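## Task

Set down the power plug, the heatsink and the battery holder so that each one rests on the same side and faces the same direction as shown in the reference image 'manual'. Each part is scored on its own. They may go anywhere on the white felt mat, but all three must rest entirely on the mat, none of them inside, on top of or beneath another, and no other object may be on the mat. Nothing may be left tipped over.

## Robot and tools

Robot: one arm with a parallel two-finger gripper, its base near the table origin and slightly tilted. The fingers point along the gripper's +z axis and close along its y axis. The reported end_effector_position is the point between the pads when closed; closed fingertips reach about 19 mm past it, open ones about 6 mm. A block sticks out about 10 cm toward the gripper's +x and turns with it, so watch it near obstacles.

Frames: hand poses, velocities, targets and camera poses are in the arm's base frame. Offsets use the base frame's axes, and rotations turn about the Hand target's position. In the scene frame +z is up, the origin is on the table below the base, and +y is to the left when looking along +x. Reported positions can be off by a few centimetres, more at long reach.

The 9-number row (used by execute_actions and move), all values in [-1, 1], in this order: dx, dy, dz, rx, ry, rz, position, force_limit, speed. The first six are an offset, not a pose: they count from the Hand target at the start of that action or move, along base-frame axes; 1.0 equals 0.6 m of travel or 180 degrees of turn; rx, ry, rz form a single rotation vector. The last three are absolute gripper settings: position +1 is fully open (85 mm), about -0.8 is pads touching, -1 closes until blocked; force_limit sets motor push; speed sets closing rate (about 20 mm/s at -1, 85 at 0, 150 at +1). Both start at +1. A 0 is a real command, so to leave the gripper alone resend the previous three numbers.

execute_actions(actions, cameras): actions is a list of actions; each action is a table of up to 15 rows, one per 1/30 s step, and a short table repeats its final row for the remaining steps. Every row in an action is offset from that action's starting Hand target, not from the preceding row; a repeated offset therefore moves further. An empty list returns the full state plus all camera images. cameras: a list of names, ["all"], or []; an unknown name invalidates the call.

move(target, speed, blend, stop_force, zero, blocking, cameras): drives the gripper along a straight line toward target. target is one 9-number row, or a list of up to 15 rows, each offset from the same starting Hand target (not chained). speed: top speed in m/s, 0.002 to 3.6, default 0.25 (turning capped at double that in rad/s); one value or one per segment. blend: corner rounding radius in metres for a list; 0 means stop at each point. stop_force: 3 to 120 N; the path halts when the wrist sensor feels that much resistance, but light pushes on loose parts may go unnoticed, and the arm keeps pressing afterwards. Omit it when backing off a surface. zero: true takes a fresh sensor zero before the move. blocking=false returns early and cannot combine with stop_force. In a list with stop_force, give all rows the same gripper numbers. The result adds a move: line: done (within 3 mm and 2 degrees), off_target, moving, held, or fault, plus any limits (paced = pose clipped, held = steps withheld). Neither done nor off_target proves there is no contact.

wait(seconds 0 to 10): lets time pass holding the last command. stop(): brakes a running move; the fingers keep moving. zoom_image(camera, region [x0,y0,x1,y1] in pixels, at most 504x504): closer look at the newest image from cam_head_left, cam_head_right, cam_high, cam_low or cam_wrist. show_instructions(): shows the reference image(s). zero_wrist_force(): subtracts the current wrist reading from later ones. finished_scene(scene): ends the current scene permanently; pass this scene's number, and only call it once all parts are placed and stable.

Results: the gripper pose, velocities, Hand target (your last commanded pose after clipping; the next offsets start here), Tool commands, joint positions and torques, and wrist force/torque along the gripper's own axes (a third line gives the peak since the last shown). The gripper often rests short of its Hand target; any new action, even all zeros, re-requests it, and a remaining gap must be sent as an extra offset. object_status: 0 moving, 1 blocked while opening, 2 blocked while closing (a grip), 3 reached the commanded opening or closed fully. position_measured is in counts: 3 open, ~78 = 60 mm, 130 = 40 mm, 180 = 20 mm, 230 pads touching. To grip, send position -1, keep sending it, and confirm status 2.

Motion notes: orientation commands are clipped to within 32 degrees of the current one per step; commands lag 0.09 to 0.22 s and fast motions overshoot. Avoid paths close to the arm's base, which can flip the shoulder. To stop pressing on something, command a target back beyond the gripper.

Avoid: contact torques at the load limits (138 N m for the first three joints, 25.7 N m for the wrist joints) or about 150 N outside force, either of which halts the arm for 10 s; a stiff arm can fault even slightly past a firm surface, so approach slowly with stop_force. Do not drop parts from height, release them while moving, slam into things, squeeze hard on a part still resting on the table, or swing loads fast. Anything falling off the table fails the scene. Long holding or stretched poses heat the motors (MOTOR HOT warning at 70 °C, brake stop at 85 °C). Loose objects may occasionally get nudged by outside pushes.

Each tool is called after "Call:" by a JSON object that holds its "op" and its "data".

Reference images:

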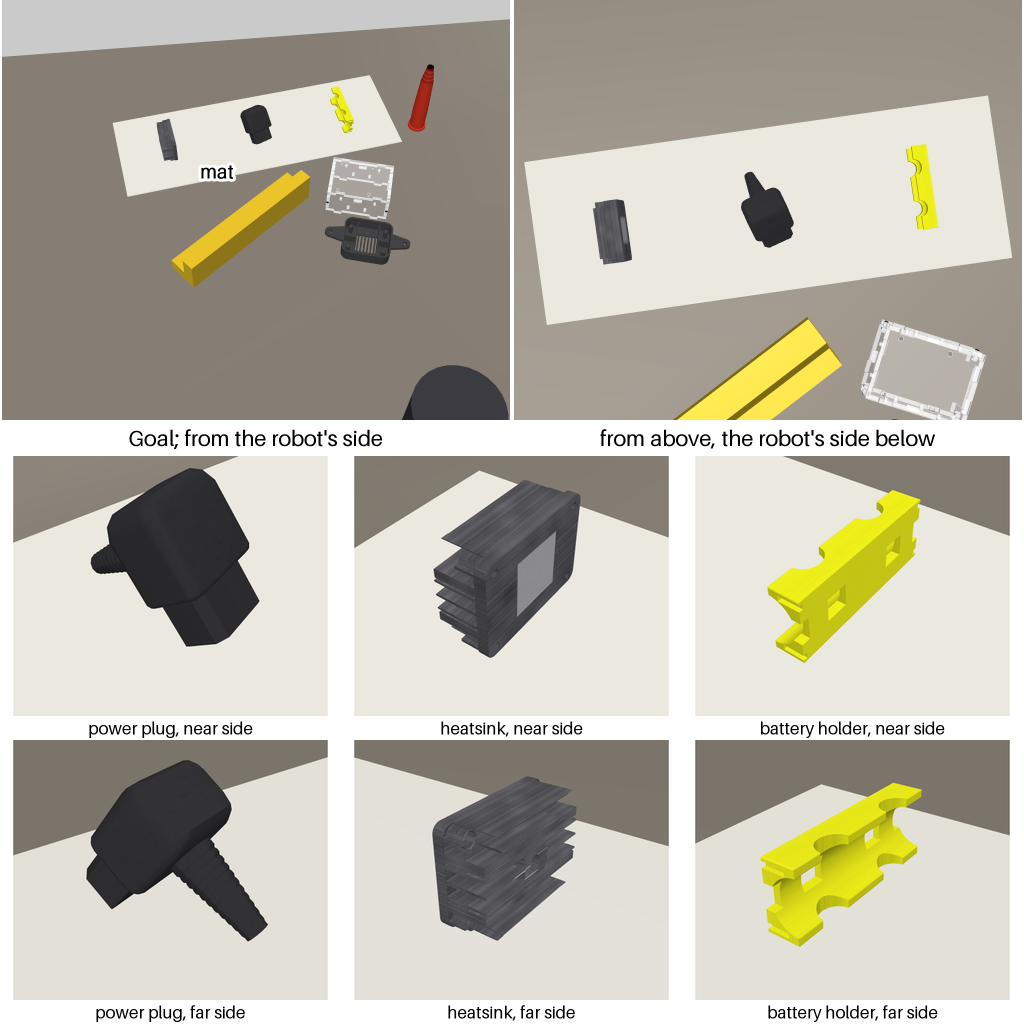

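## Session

Call:
{"op": "execute_actions", "data": {"actions": []}}

Call:
{"op": "show_instructions", "data": {}}

Scene clock: 0.00 s.
end_effector_position=(+0.2844, -0.2658, +0.1809) position_measured=3 object_status=3 end_effector_quat_wxyz=(-0.542, +0.168, +0.802, +0.184)
Joint positions: [-0.883 -1.026 1.457 -0.803 -1.897 -0.245]
Joint velocities: within noise
Joint torques (N m): no reading
Wrist force (N): no reading
Wrist torque (N m): no reading
Wrist force, peak (N): no reading
Hand target: +0.2844, -0.2658, +0.1809; -0.542, +0.168, +0.802, +0.184
Tool commands: gripper/position=+1.0 gripper/force_limit=+1.0 gripper/speed=+1.0
camera_calibration:
cam_wrist: T_world_to_cam=[[0.459865, 0.881804, 0.104623, 0.0922355], [0.614307, -0.23084, -0.754546, -0.0841458], [-0.641211, 0.41126, -0.647853, 0.535563], [0, 0, 0, 1]] pos_world=[0.352684, -0.321014, 0.273825]

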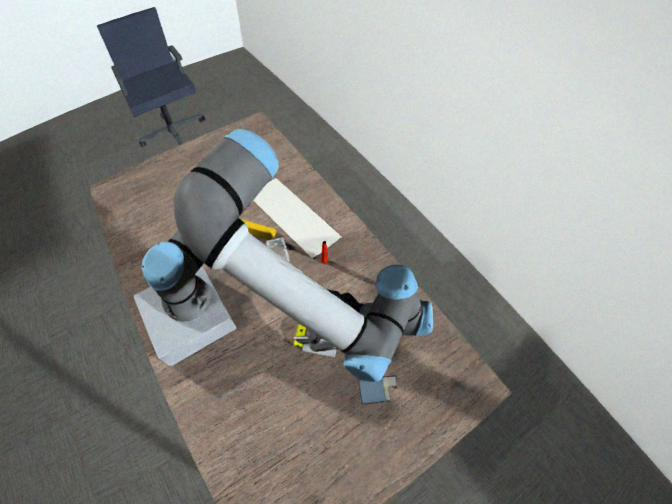

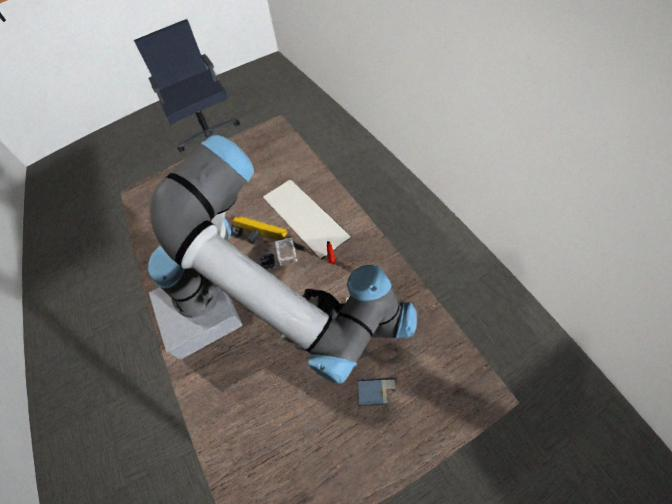

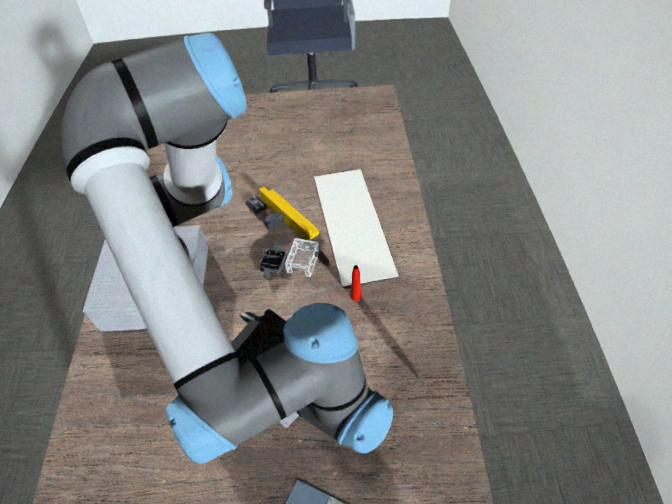

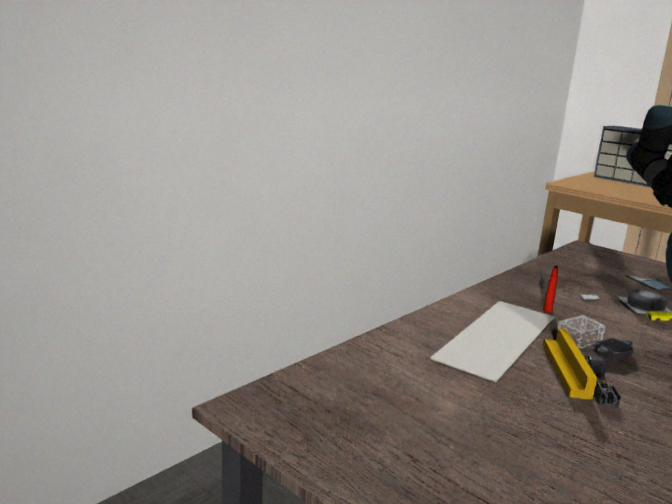

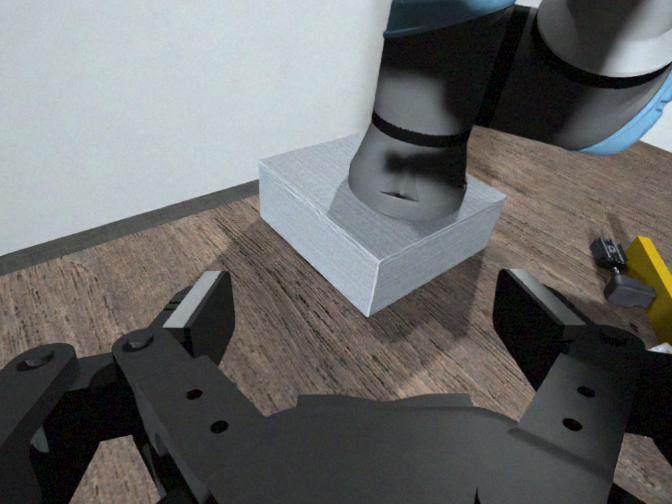

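Reference images for this scene: manual.

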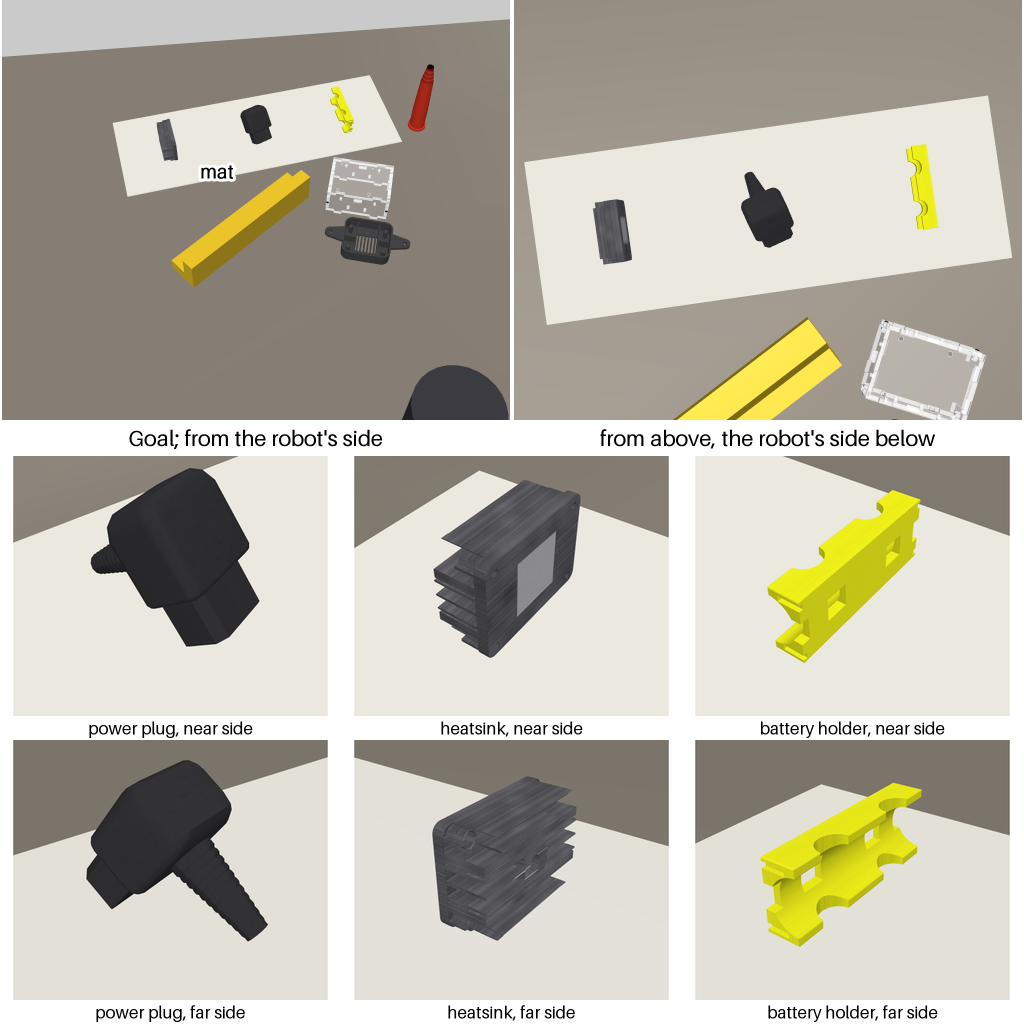

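Call:
{"op": "zoom_image", "data": {"camera": "cam_high", "region": [220, 160, 420, 310]}}

Call:
{"op": "zoom_image", "data": {"camera": "cam_head_right", "region": [200, 170, 420, 420]}}

Call:
{"op": "zoom_image", "data": {"camera": "cam_low", "region": [420, 230, 672, 420]}}

Call:
{"op": "zoom_image", "data": {"camera": "cam_head_left", "region": [220, 170, 440, 420]}}

Scaled by 2.520 from the camera's 672x504 image, which has a finer 960x720 frame.

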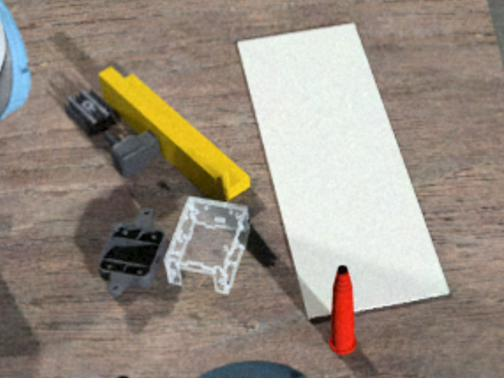

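Scaled by 2.016 from the camera's 672x504 image, which has a finer 960x720 frame.

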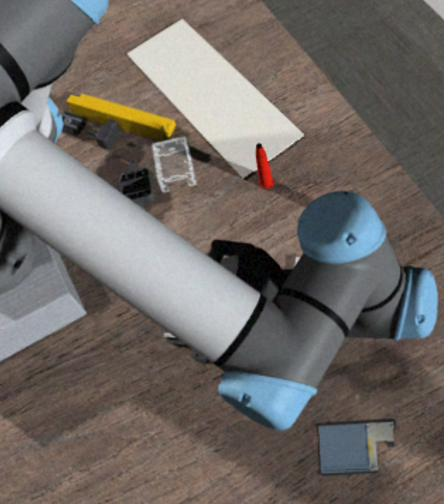

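Scaled by 2.000 from the camera's 672x504 image, which has a finer 960x720 frame.

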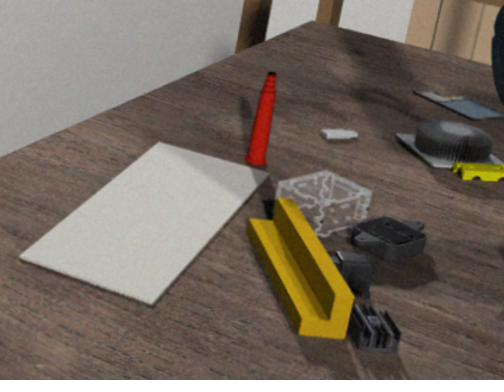

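Scaled by 2.016 from the camera's 672x504 image, which has a finer 960x720 frame.

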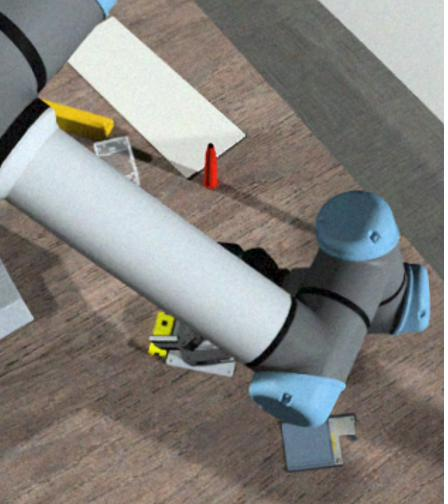

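Call:
{"op": "move", "data": {"target": [0.276, 0.4763, 0.3985, -0.4776, 0.1123, -0.6841, 1, 1, 1], "speed": 0.5, "cameras": ["cam_wrist", "cam_high", "cam_head_left", "cam_low"]}}

Scene clock: 60.07 s.
end_effector_position=(+0.4500, +0.0200, +0.4200) position_measured=3 object_status=3 end_effector_quat_wxyz=(+0.001, +0.995, +0.096, +0.009)
Joint positions: [-0.259 -1.703 1.468 -1.354 -1.565 2.69]
Joint torques (N m): [4.44 -26.17 -18.38 -5.4 -0.9 1.3]
Wrist force (N): [0.6 1.0 0.7]
Wrist torque (N m): [0.28 -0.44 -0.07]
Wrist force, peak (N): [2.0 -0.2 0.3]
Hand target: +0.4500, +0.0200, +0.4200; +0.001, +0.995, +0.096, +0.009
Off the commanded pose: 0.000 m, 0 deg.
move: done
camera_calibration:
cam_wrist: T_world_to_cam=[[0.187489, -0.982202, -0.0112508, -0.0524588], [-0.926677, -0.180666, 0.329589, 0.297614], [-0.325756, -0.0513685, -0.944058, 0.670805], [0, 0, 0, 1]] pos_world=[0.504146, 0.0367017, 0.534598]
Images, in order (width x height): cam_head_left 672x504, cam_high 672x504, cam_low 672x504, cam_wrist 672x504.

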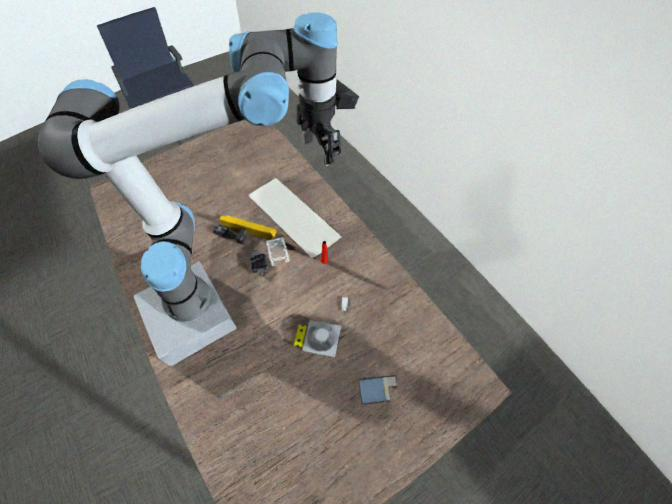

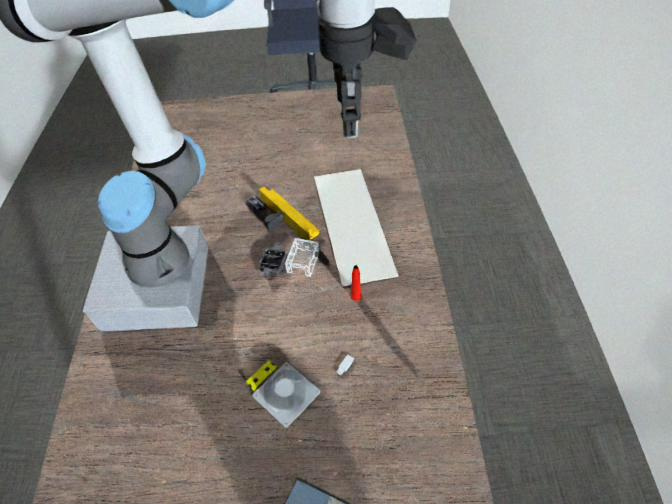

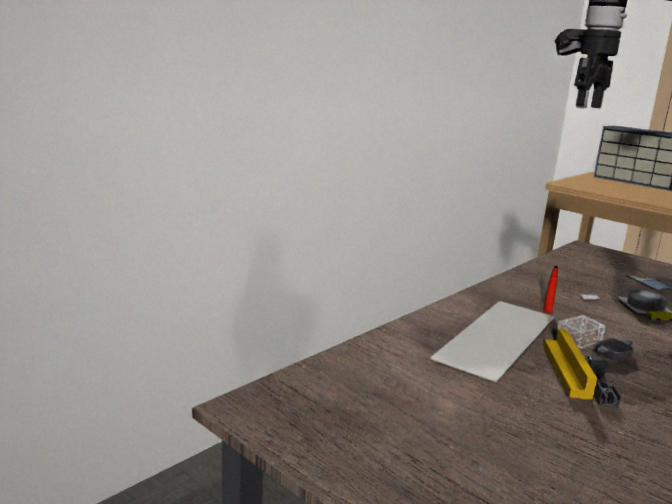

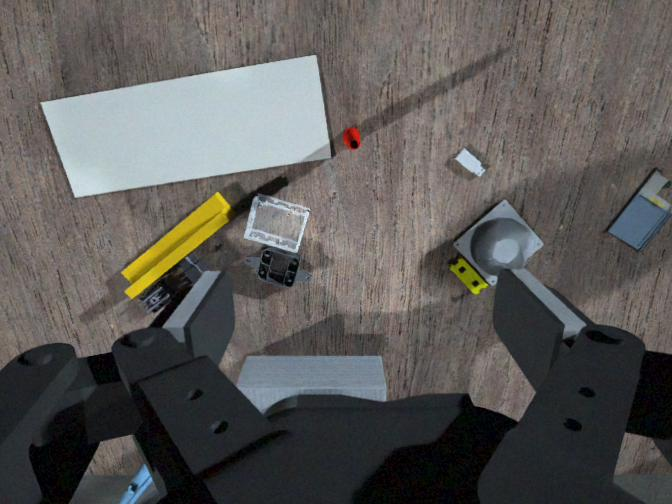

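Call:
{"op": "zoom_image", "data": {"camera": "cam_wrist", "region": [100, 180, 320, 340]}}

Call:
{"op": "zoom_image", "data": {"camera": "cam_wrist", "region": [400, 130, 600, 320]}}

Call:
{"op": "zoom_image", "data": {"camera": "cam_low", "region": [530, 280, 672, 420]}}

Call:
{"op": "zoom_image", "data": {"camera": "cam_high", "region": [230, 170, 330, 290]}}

Call:
{"op": "zoom_image", "data": {"camera": "cam_high", "region": [230, 330, 380, 440]}}

Scaled by 2.291 from the camera's 672x504 image, which has a finer 960x720 frame.

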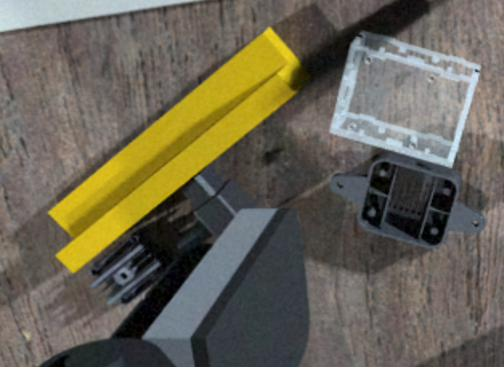

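Scaled by 2.520 from the camera's 672x504 image, which has a finer 960x720 frame.

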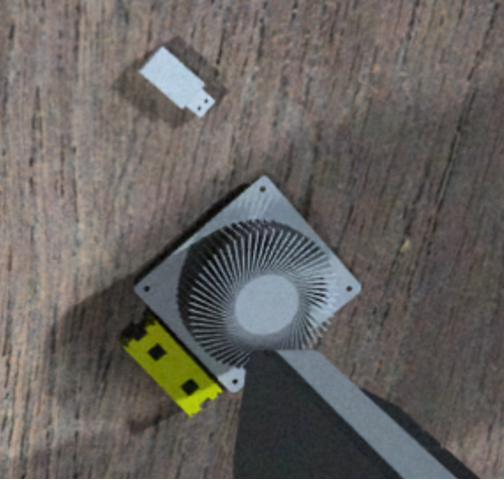

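Scaled by 3.549 from the camera's 672x504 image, which has a finer 960x720 frame.

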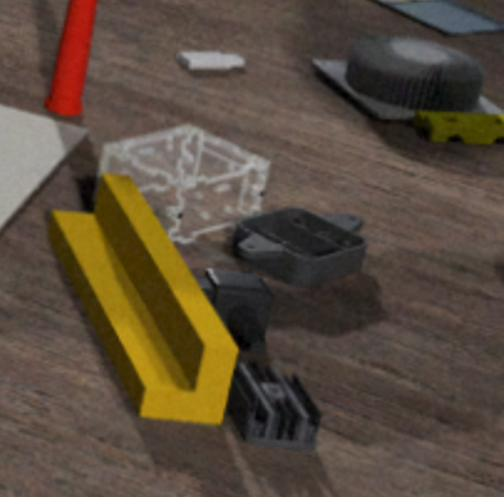

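Scaled by 4.200 from the camera's 672x504 image, which has a finer 960x720 frame.

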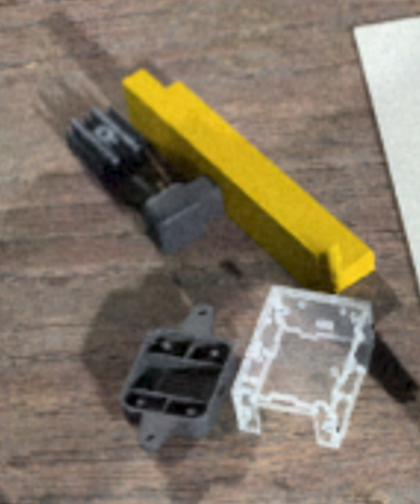

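Scaled by 3.360 from the camera's 672x504 image, which has a finer 960x720 frame.

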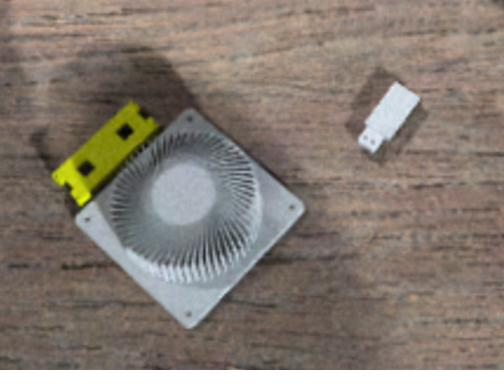

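Call:
{"op": "move", "data": {"target": [-0.3267, 0.315, -0.5, 0, 0, 0, 1, 1, 1], "speed": 0.6, "cameras": ["cam_wrist"]}}

Call:
{"op": "zoom_image", "data": {"camera": "cam_wrist", "region": [150, 100, 550, 400]}}

Scene clock: 139.67 s.
end_effector_position=(+0.2540, +0.2089, +0.1201) position_measured=3 object_status=3 end_effector_quat_wxyz=(+0.001, +0.995, +0.096, +0.009)
Joint positions: [0.275 -1.928 2.421 -2.081 -1.576 3.225]
Joint torques (N m): [6.57 -6.33 -10.71 -4.76 1.27 0.95]
Wrist force (N): [1.1 0.4 1.1]
Wrist torque (N m): [0.13 -0.48 0.00]
Wrist force, peak (N): [2.9 2.9 -1.9]
Hand target: +0.2540, +0.2090, +0.1200; +0.001, +0.995, +0.096, +0.009
Off the commanded pose: 0.000 m, 0 deg.
move: done
camera_calibration:
cam_wrist: T_world_to_cam=[[0.187462, -0.98221, -0.0110329, 0.16651], [-0.926684, -0.180568, 0.329624, 0.248946], [-0.325752, -0.051568, -0.944048, 0.333585], [0, 0, 0, 1]] pos_world=[0.308146, 0.225701, 0.234698]
Images, in order (width x height): cam_wrist 672x504.

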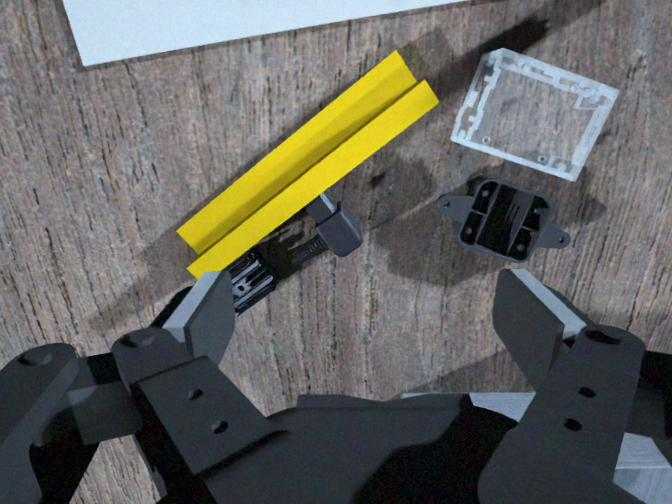

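Scaled by 1.260 from the camera's 672x504 image, which has a finer 960x720 frame.

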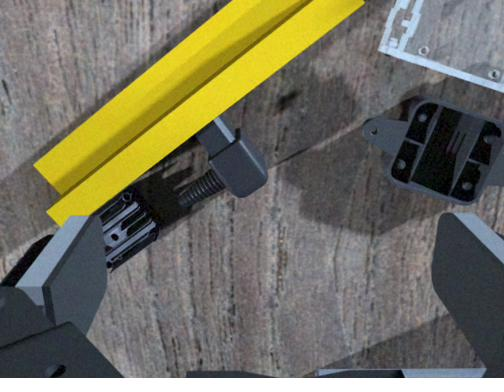

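Call:
{"op": "move", "data": {"target": [-0.1, 0.06, -0.02, 0, 0, 0, 1, 1, 1], "speed": 0.4, "cameras": ["cam_wrist"]}}

Call:
{"op": "zoom_image", "data": {"camera": "cam_wrist", "region": [220, 40, 520, 265]}}

Scene clock: 143.47 s.
end_effector_position=(+0.1940, +0.2449, +0.1080) position_measured=3 object_status=3 end_effector_quat_wxyz=(+0.001, +0.995, +0.096, +0.009)
Joint positions: [0.468 -1.963 2.475 -2.099 -1.579 3.417]
Joint torques (N m): [5.03 2.58 -31.59 -0.66 1.14 0.64]
Wrist force (N): [1.1 1.0 0.8]
Wrist torque (N m): [0.25 -0.52 0.03]
Wrist force, peak (N): [2.8 1.8 0.7]
Hand target: +0.1940, +0.2450, +0.1080; +0.001, +0.995, +0.096, +0.009
Off the commanded pose: 0.000 m, 0 deg.
move: done
camera_calibration:
cam_wrist: T_world_to_cam=[[0.187469, -0.982209, -0.0110153, 0.212879], [-0.926714, -0.180573, 0.329536, 0.203844], [-0.325662, -0.0515699, -0.944079, 0.304453], [0, 0, 0, 1]] pos_world=[0.248146, 0.261601, 0.222598]
Images, in order (width x height): cam_wrist 672x504.

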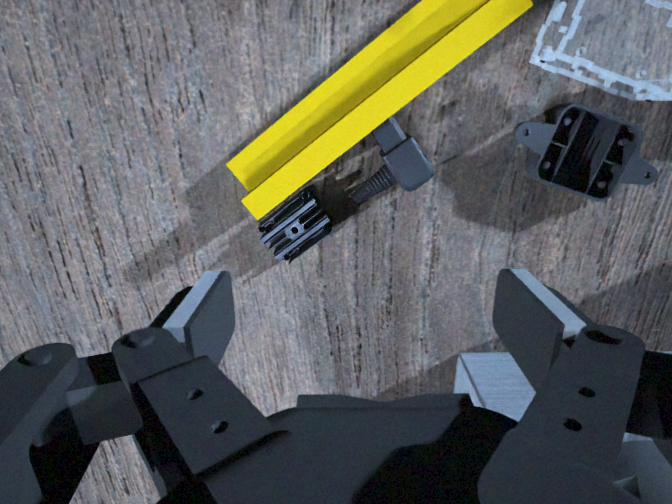

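Scaled by 1.680 from the camera's 672x504 image, which has a finer 960x720 frame.

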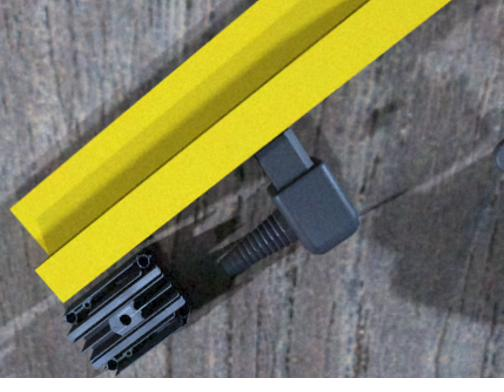

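Call:
{"op": "move", "data": {"target": [0.0155, -0.0278, -0.0967, -0.0125, -0.0007, 0.6917, 1, 1, 1], "speed": 0.6, "cameras": ["cam_wrist"]}}

Call:
{"op": "zoom_image", "data": {"camera": "cam_wrist", "region": [230, 20, 530, 260]}}

Scene clock: 445.23 s.
end_effector_position=(+0.2032, +0.2282, +0.0499) position_measured=3 object_status=3 end_effector_quat_wxyz=(+0.008, +0.379, +0.926, +0.004)
Joint positions: [0.397 -1.849 2.594 -2.334 -1.576 1.173]
Joint torques (N m): [5.6 -14.88 -26.72 -0.64 -1.01 -1.15]
Wrist force (N): [1.1 0.7 0.9]
Wrist torque (N m): [0.24 -0.56 -0.21]
Wrist force, peak (N): [1.2 1.5 1.0]
Hand target: +0.2033, +0.2283, +0.0500; +0.008, +0.378, +0.926, +0.004
Off the commanded pose: 0.000 m, 0 deg.
move: done
camera_calibration:
cam_wrist: T_world_to_cam=[[0.703513, 0.710683, -0.000240099, -0.297661], [0.663723, -0.656906, 0.357694, 0.0126376], [0.254049, -0.251802, -0.933839, 0.179223], [0, 0, 0, 1]] pos_world=[0.155489, 0.264973, 0.162773]
Images, in order (width x height): cam_wrist 672x504.

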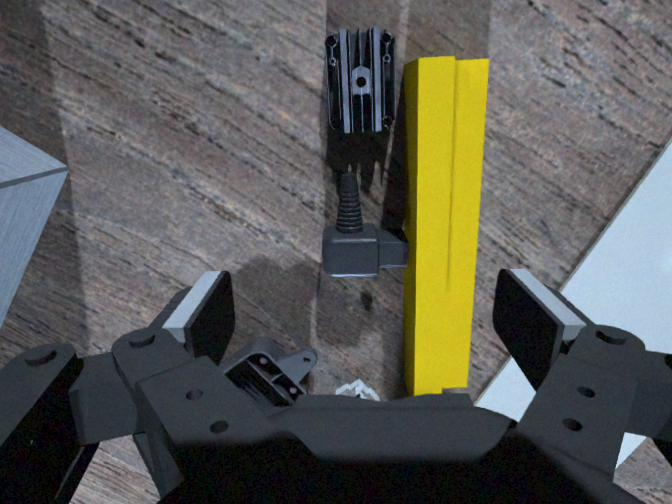

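Scaled by 1.680 from the camera's 672x504 image, which has a finer 960x720 frame.

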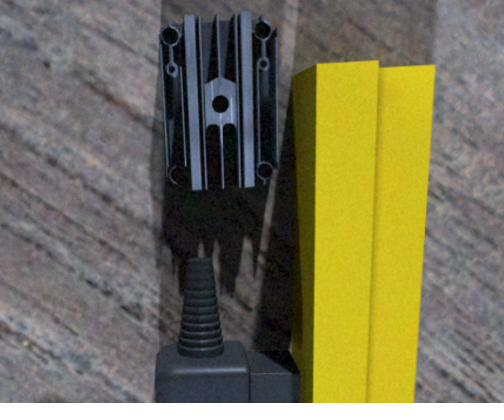

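Call:
{"op": "move", "data": {"target": [-0.0022, -0.0023, -0.153, 0, 0, 0, -0.2, -0.8, 0], "speed": 0.2}}

Call:
{"op": "move", "data": {"target": [0, 0, -0.0397, 0, 0, 0, -0.2, -0.8, 0], "speed": 0.03, "stop_force": 4, "cameras": ["cam_wrist"]}}

Scene clock: 661.40 s.
end_effector_position=(+0.2019, +0.2269, -0.0418) position_measured=154 object_status=0 end_effector_quat_wxyz=(+0.008, +0.378, +0.926, +0.004)
Joint positions: [0.394 -1.466 2.713 -2.835 -1.576 1.17]
Joint torques (N m): [6.08 -5.19 -18.99 -5.44 -0.47 -0.64]
Wrist force (N): [0.9 0.8 1.2]
Wrist torque (N m): [0.26 -0.47 -0.20]
Wrist force, peak (N): [0.7 0.3 3.1]
Hand target: +0.2019, +0.2269, -0.0418; +0.008, +0.378, +0.926, +0.004
Off the commanded pose: 0.000 m, 0 deg.
move: done

Scene clock: 663.33 s.
end_effector_position=(+0.2019, +0.2269, -0.0650) position_measured=154 object_status=3 end_effector_quat_wxyz=(+0.008, +0.378, +0.926, +0.004)
Joint positions: [0.394 -1.337 2.726 -2.977 -1.576 1.17]
Joint torques (N m): [1.04 -11.63 -17.07 -5.58 0.13 -0.13]
Wrist force (N): [1.2 -2.0 -1.7]
Wrist torque (N m): [0.06 -0.45 -0.21]
Wrist force, peak (N): [8.7 -25.9 -69.6]
Hand target: +0.2019, +0.2269, -0.0650; +0.008, +0.378, +0.926, +0.004 (not the last commanded pose)
Off the commanded pose: 0.001 m, 0 deg.
move: contact
camera_calibration:
cam_wrist: T_world_to_cam=[[0.703289, 0.710904, -0.000211077, -0.295735], [0.663889, -0.656671, 0.357819, 0.0536889], [0.254236, -0.251791, -0.933791, 0.0718006], [0, 0, 0, 1]] pos_world=[0.154089, 0.263574, 0.0477734]
Images, in order (width x height): cam_wrist 672x504.

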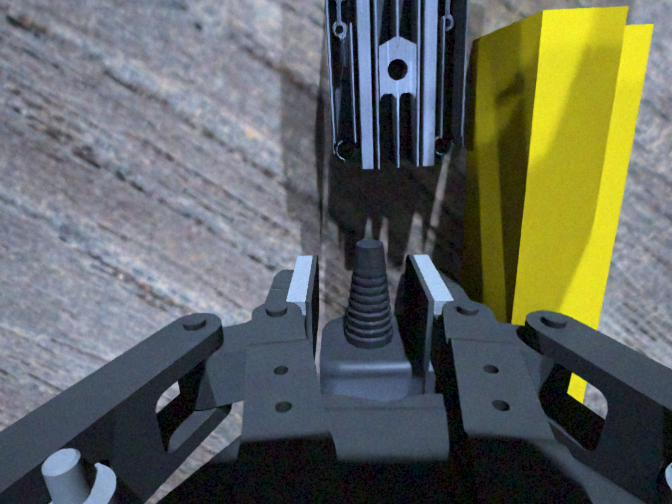

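Call:
{"op": "zoom_image", "data": {"camera": "cam_wrist", "region": [250, 210, 490, 410]}}

Scaled by 2.100 from the camera's 672x504 image, which has a finer 960x720 frame.

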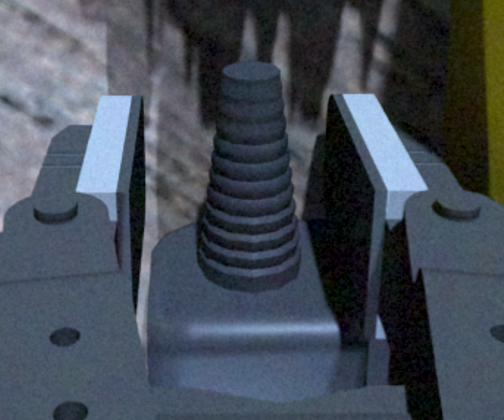

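Call:
{"op": "move", "data": {"target": [0, 0, 0, 0, 0, 0, -1, -0.8, -1], "speed": 0.03, "cameras": ["cam_wrist"]}}

Call:
{"op": "zoom_image", "data": {"camera": "cam_wrist", "region": [250, 210, 490, 410]}}

Scene clock: 675.63 s.
end_effector_position=(+0.2019, +0.2269, -0.0650) position_measured=197 object_status=0 end_effector_quat_wxyz=(+0.008, +0.378, +0.926, +0.004)
Joint positions: [0.394 -1.337 2.726 -2.977 -1.576 1.17]
Joint torques (N m): [1.7 -11.53 -10.14 -2.14 -0.83 -0.22]
Wrist force (N): [1.6 0.8 -0.3]
Wrist torque (N m): [0.21 -0.49 -0.19]
Wrist force, peak (N): [1.0 -2.3 -2.1]
Hand target: +0.2019, +0.2269, -0.0650; +0.008, +0.378, +0.926, +0.004
Off the commanded pose: 0.000 m, 0 deg.
move: done
camera_calibration:
cam_wrist: T_world_to_cam=[[0.703289, 0.710904, -0.000211077, -0.295805], [0.663889, -0.656671, 0.357819, 0.0536225], [0.254236, -0.251791, -0.933791, 0.0717752], [0, 0, 0, 1]] pos_world=[0.154189, 0.263574, 0.0477734]
Images, in order (width x height): cam_wrist 672x504.

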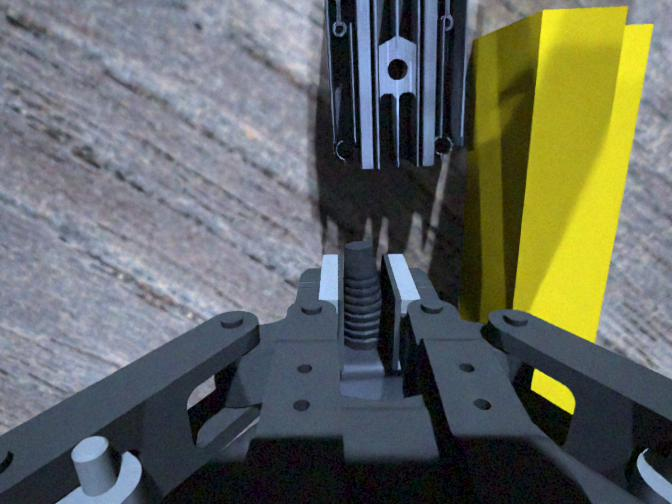

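Scaled by 2.100 from the camera's 672x504 image, which has a finer 960x720 frame.

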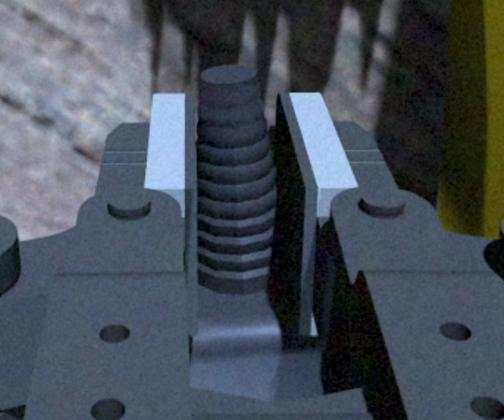

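Call:
{"op": "move", "data": {"target": [[0, 0, 0.02, 0, 0, 0, -1, -0.8, -1], [0, 0, 0.2, 0, 0, 0, -1, -0.8, -1]], "speed": [0.04, 0.2], "blend": [0.005, 0], "cameras": ["cam_wrist", "cam_high"]}}

Call:
{"op": "zoom_image", "data": {"camera": "cam_wrist", "region": [230, 200, 500, 420]}}

Scene clock: 680.70 s.
end_effector_position=(+0.2019, +0.2269, +0.0549) position_measured=197 object_status=2 end_effector_quat_wxyz=(+0.008, +0.378, +0.926, +0.004)
Joint positions: [0.394 -1.871 2.59 -2.307 -1.576 1.17]
Joint torques (N m): [1.71 -12.49 -15.72 -0.61 0.72 0.63]
Wrist force (N): [1.0 0.8 1.1]
Wrist torque (N m): [0.25 -0.52 -0.04]
Wrist force, peak (N): [1.2 0.7 3.4]
Hand target: +0.2019, +0.2269, +0.0550; +0.008, +0.378, +0.926, +0.004
Off the commanded pose: 0.000 m, 0 deg.
move: done
camera_calibration:
cam_wrist: T_world_to_cam=[[0.703253, 0.71094, -0.0000791701, -0.295806], [0.663889, -0.656671, 0.35782, 0.0106839], [0.254336, -0.251691, -0.933791, 0.183789], [0, 0, 0, 1]] pos_world=[0.154189, 0.263574, 0.167774]
Images, in order (width x height): cam_high 672x504, cam_wrist 672x504.

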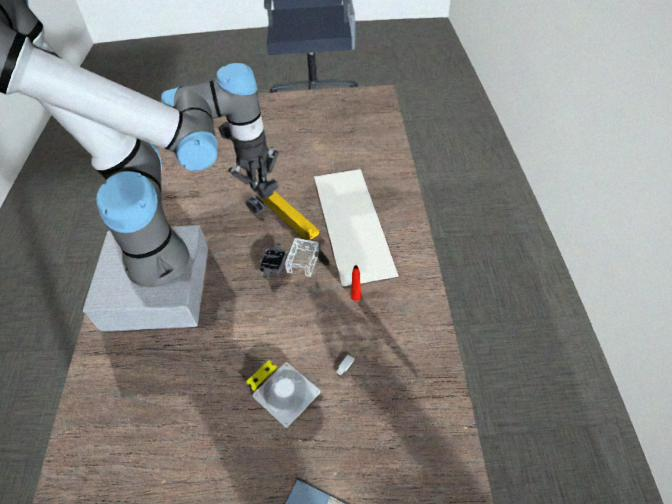

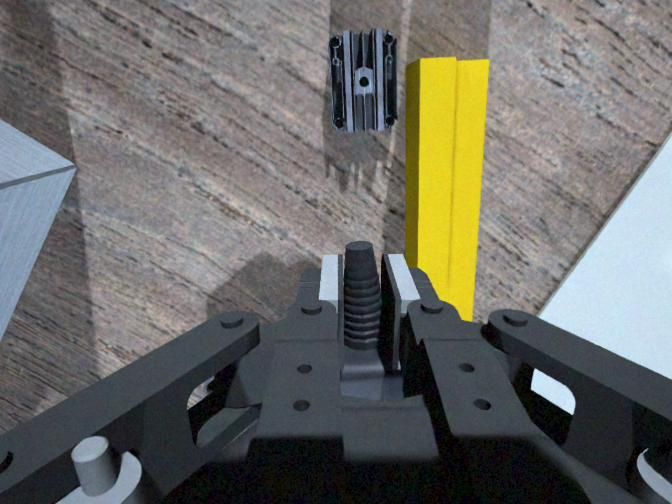

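Scaled by 1.867 from the camera's 672x504 image, which has a finer 960x720 frame.

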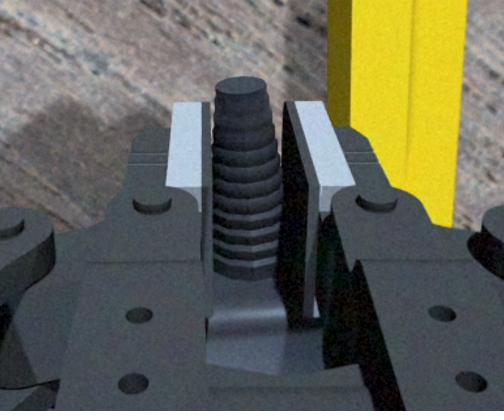

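Call:
{"op": "move", "data": {"target": [[0.1, -0.25, 0.1, -0.0045, -0.0002, 0.2486, -1, -0.8, -1], [0.1952, -0.4798, -0.03, -0.0089, -0.0005, 0.4972, -1, -0.8, -1], [0.1952, -0.4798, -0.17, -0.0089, -0.0005, 0.4972, -1, -0.8, -1]], "speed": [0.4, 0.4, 0.2], "blend": [0.04, 0.02, 0], "cameras": ["cam_wrist", "cam_low"]}}

Call:
{"op": "zoom_image", "data": {"camera": "cam_low", "region": [540, 200, 672, 340]}}

Scene clock: 706.50 s.
end_effector_position=(+0.3190, -0.0609, -0.0470) position_measured=197 object_status=2 end_effector_quat_wxyz=(+0.008, -0.383, +0.924, -0.003)
Joint positions: [-0.621 -1.404 2.66 -2.84 -1.56 -1.407]
Joint torques (N m): [-0.33 -7.39 -18.59 -5.21 -0.9 -0.61]
Wrist force (N): [1.0 1.2 1.7]
Wrist torque (N m): [0.35 -0.49 -0.22]
Wrist force, peak (N): [1.5 1.2 4.2]
Hand target: +0.3190, -0.0610, -0.0470; +0.008, -0.383, +0.924, -0.003
Off the commanded pose: 0.000 m, 0 deg.
move: done
camera_calibration:
cam_wrist: T_world_to_cam=[[-0.704555, 0.709198, -0.0252964, 0.274324], [0.655712, 0.664223, 0.358956, -0.136319], [0.271374, 0.236317, -0.933011, 0.0106683], [0, 0, 0, 1]] pos_world=[0.279767, -0.106525, 0.0658256]
Images, in order (width x height): cam_low 672x504, cam_wrist 672x504.

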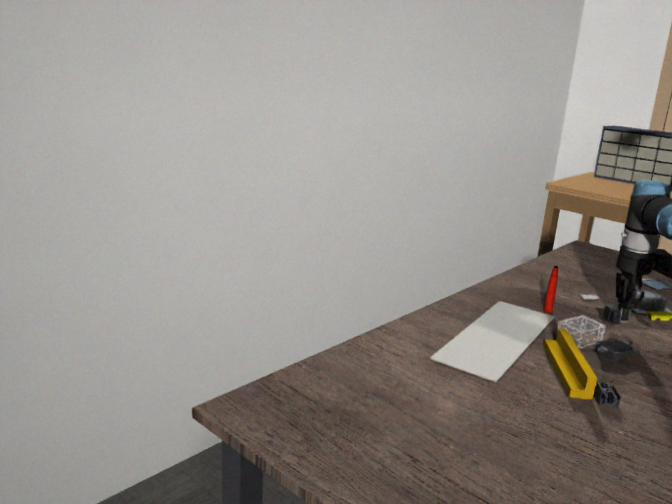

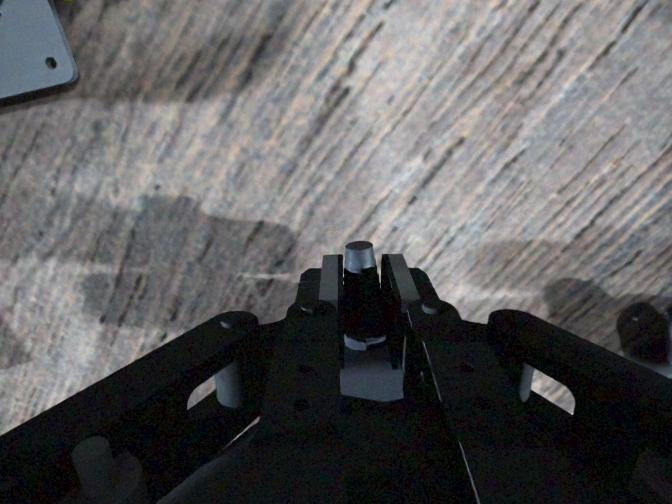

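Scaled by 3.600 from the camera's 672x504 image, which has a finer 960x720 frame.

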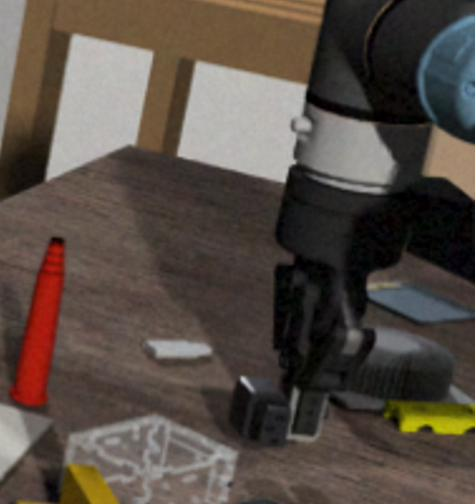

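Call:
{"op": "move", "data": {"target": [0, 0, -0.05, 0, 0, 0, -1, -0.8, -1], "speed": 0.007, "stop_force": 3, "cameras": ["cam_wrist"]}}

Call:
{"op": "zoom_image", "data": {"camera": "cam_wrist", "region": [230, 200, 500, 420]}}

Scene clock: 714.57 s.
end_effector_position=(+0.3190, -0.0610, -0.0633) position_measured=197 object_status=2 end_effector_quat_wxyz=(+0.008, -0.383, +0.924, -0.003)
Joint positions: [-0.621 -1.324 2.668 -2.929 -1.56 -1.407]
Joint torques (N m): [-2.53 -26.9 -14.81 -1.06 0.96 -0.92]
Wrist force (N): [1.0 0.5 -0.9]
Wrist torque (N m): [0.26 -0.50 -0.23]
Wrist force, peak (N): [4.6 0.5 -4.7]
Hand target: +0.3190, -0.0610, -0.0632; +0.008, -0.383, +0.924, -0.003 (not the last commanded pose)
Off the commanded pose: 0.014 m, 0 deg.
move: contact
camera_calibration:
cam_wrist: T_world_to_cam=[[-0.704534, 0.709217, -0.0253614, 0.273914], [0.655696, 0.664206, 0.359018, -0.130504], [0.271466, 0.236311, -0.932986, -0.00447444], [0, 0, 0, 1]] pos_world=[0.279768, -0.106525, 0.0496256]
Images, in order (width x height): cam_wrist 672x504.

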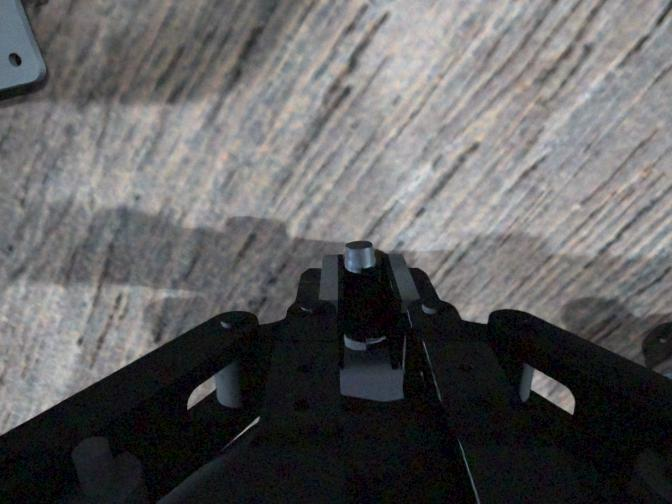

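Scaled by 1.867 from the camera's 672x504 image, which has a finer 960x720 frame.

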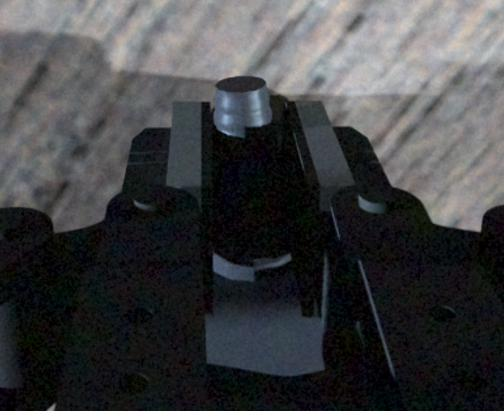

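Call:
{"op": "move", "data": {"target": [[0,0,0,0,0,0,-0.2,-0.8,-1],[0,0,0.04,0,0,0,-0.2,-0.8,-1],[0,0,0.17,0,0,0,-0.2,-0.8,-1]], "blend": [0,0.02,0], "speed": [0.1,0.1,0.4], "cameras": ["cam_wrist","cam_low"]}}

Scene clock: 746.87 s.
end_effector_position=(+0.3190, -0.0610, +0.0387) position_measured=154 object_status=3 end_effector_quat_wxyz=(+0.008, -0.383, +0.924, -0.003) end_effector_velocity=(-0.001, +0.001, +0.000) end_effector_angular_velocity=(+0.003, +0.003, -0.001)
Joint positions: [-0.621 -1.751 2.569 -2.402 -1.56 -1.407]
Joint velocities: [0 -0.002 0 0.005 0.001 0.001]
Joint torques (N m): [5.59 -18.75 -15.82 -0.63 0.85 1.01]
Wrist force (N): [1.0 0.9 0.6]
Wrist torque (N m): [0.29 -0.49 -0.06]
Wrist force, peak (N): [1.1 0.8 3.5]
Hand target: +0.3190, -0.0610, +0.0388; +0.008, -0.383, +0.924, -0.003
Off the commanded pose: 0.000 m, 0 deg.
move: done; blend cut to 0.012 m at target 2
camera_calibration:
cam_wrist: T_world_to_cam=[[-0.704496, 0.70925, -0.0254932, 0.276514], [0.655697, 0.664205, 0.359017, -0.167124], [0.271565, 0.23621, -0.932983, 0.0906509], [0, 0, 0, 1]] pos_world=[0.279768, -0.106526, 0.151625]
Images, in order (width x height): cam_low 672x504, cam_wrist 672x504.

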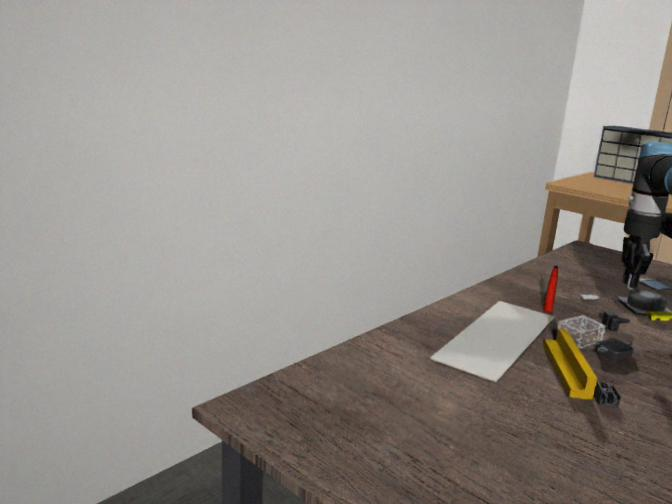

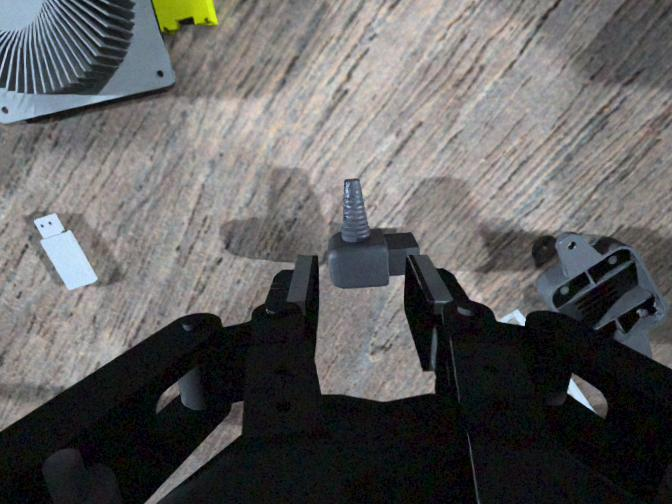

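Call:
{"op": "zoom_image", "data": {"camera": "cam_wrist", "region": [280, 160, 460, 310]}}

Scaled by 2.800 from the camera's 672x504 image, which has a finer 960x720 frame.

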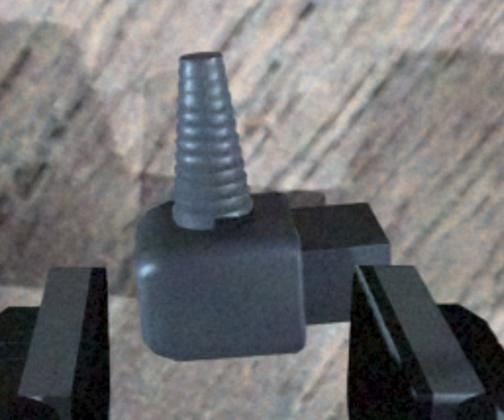

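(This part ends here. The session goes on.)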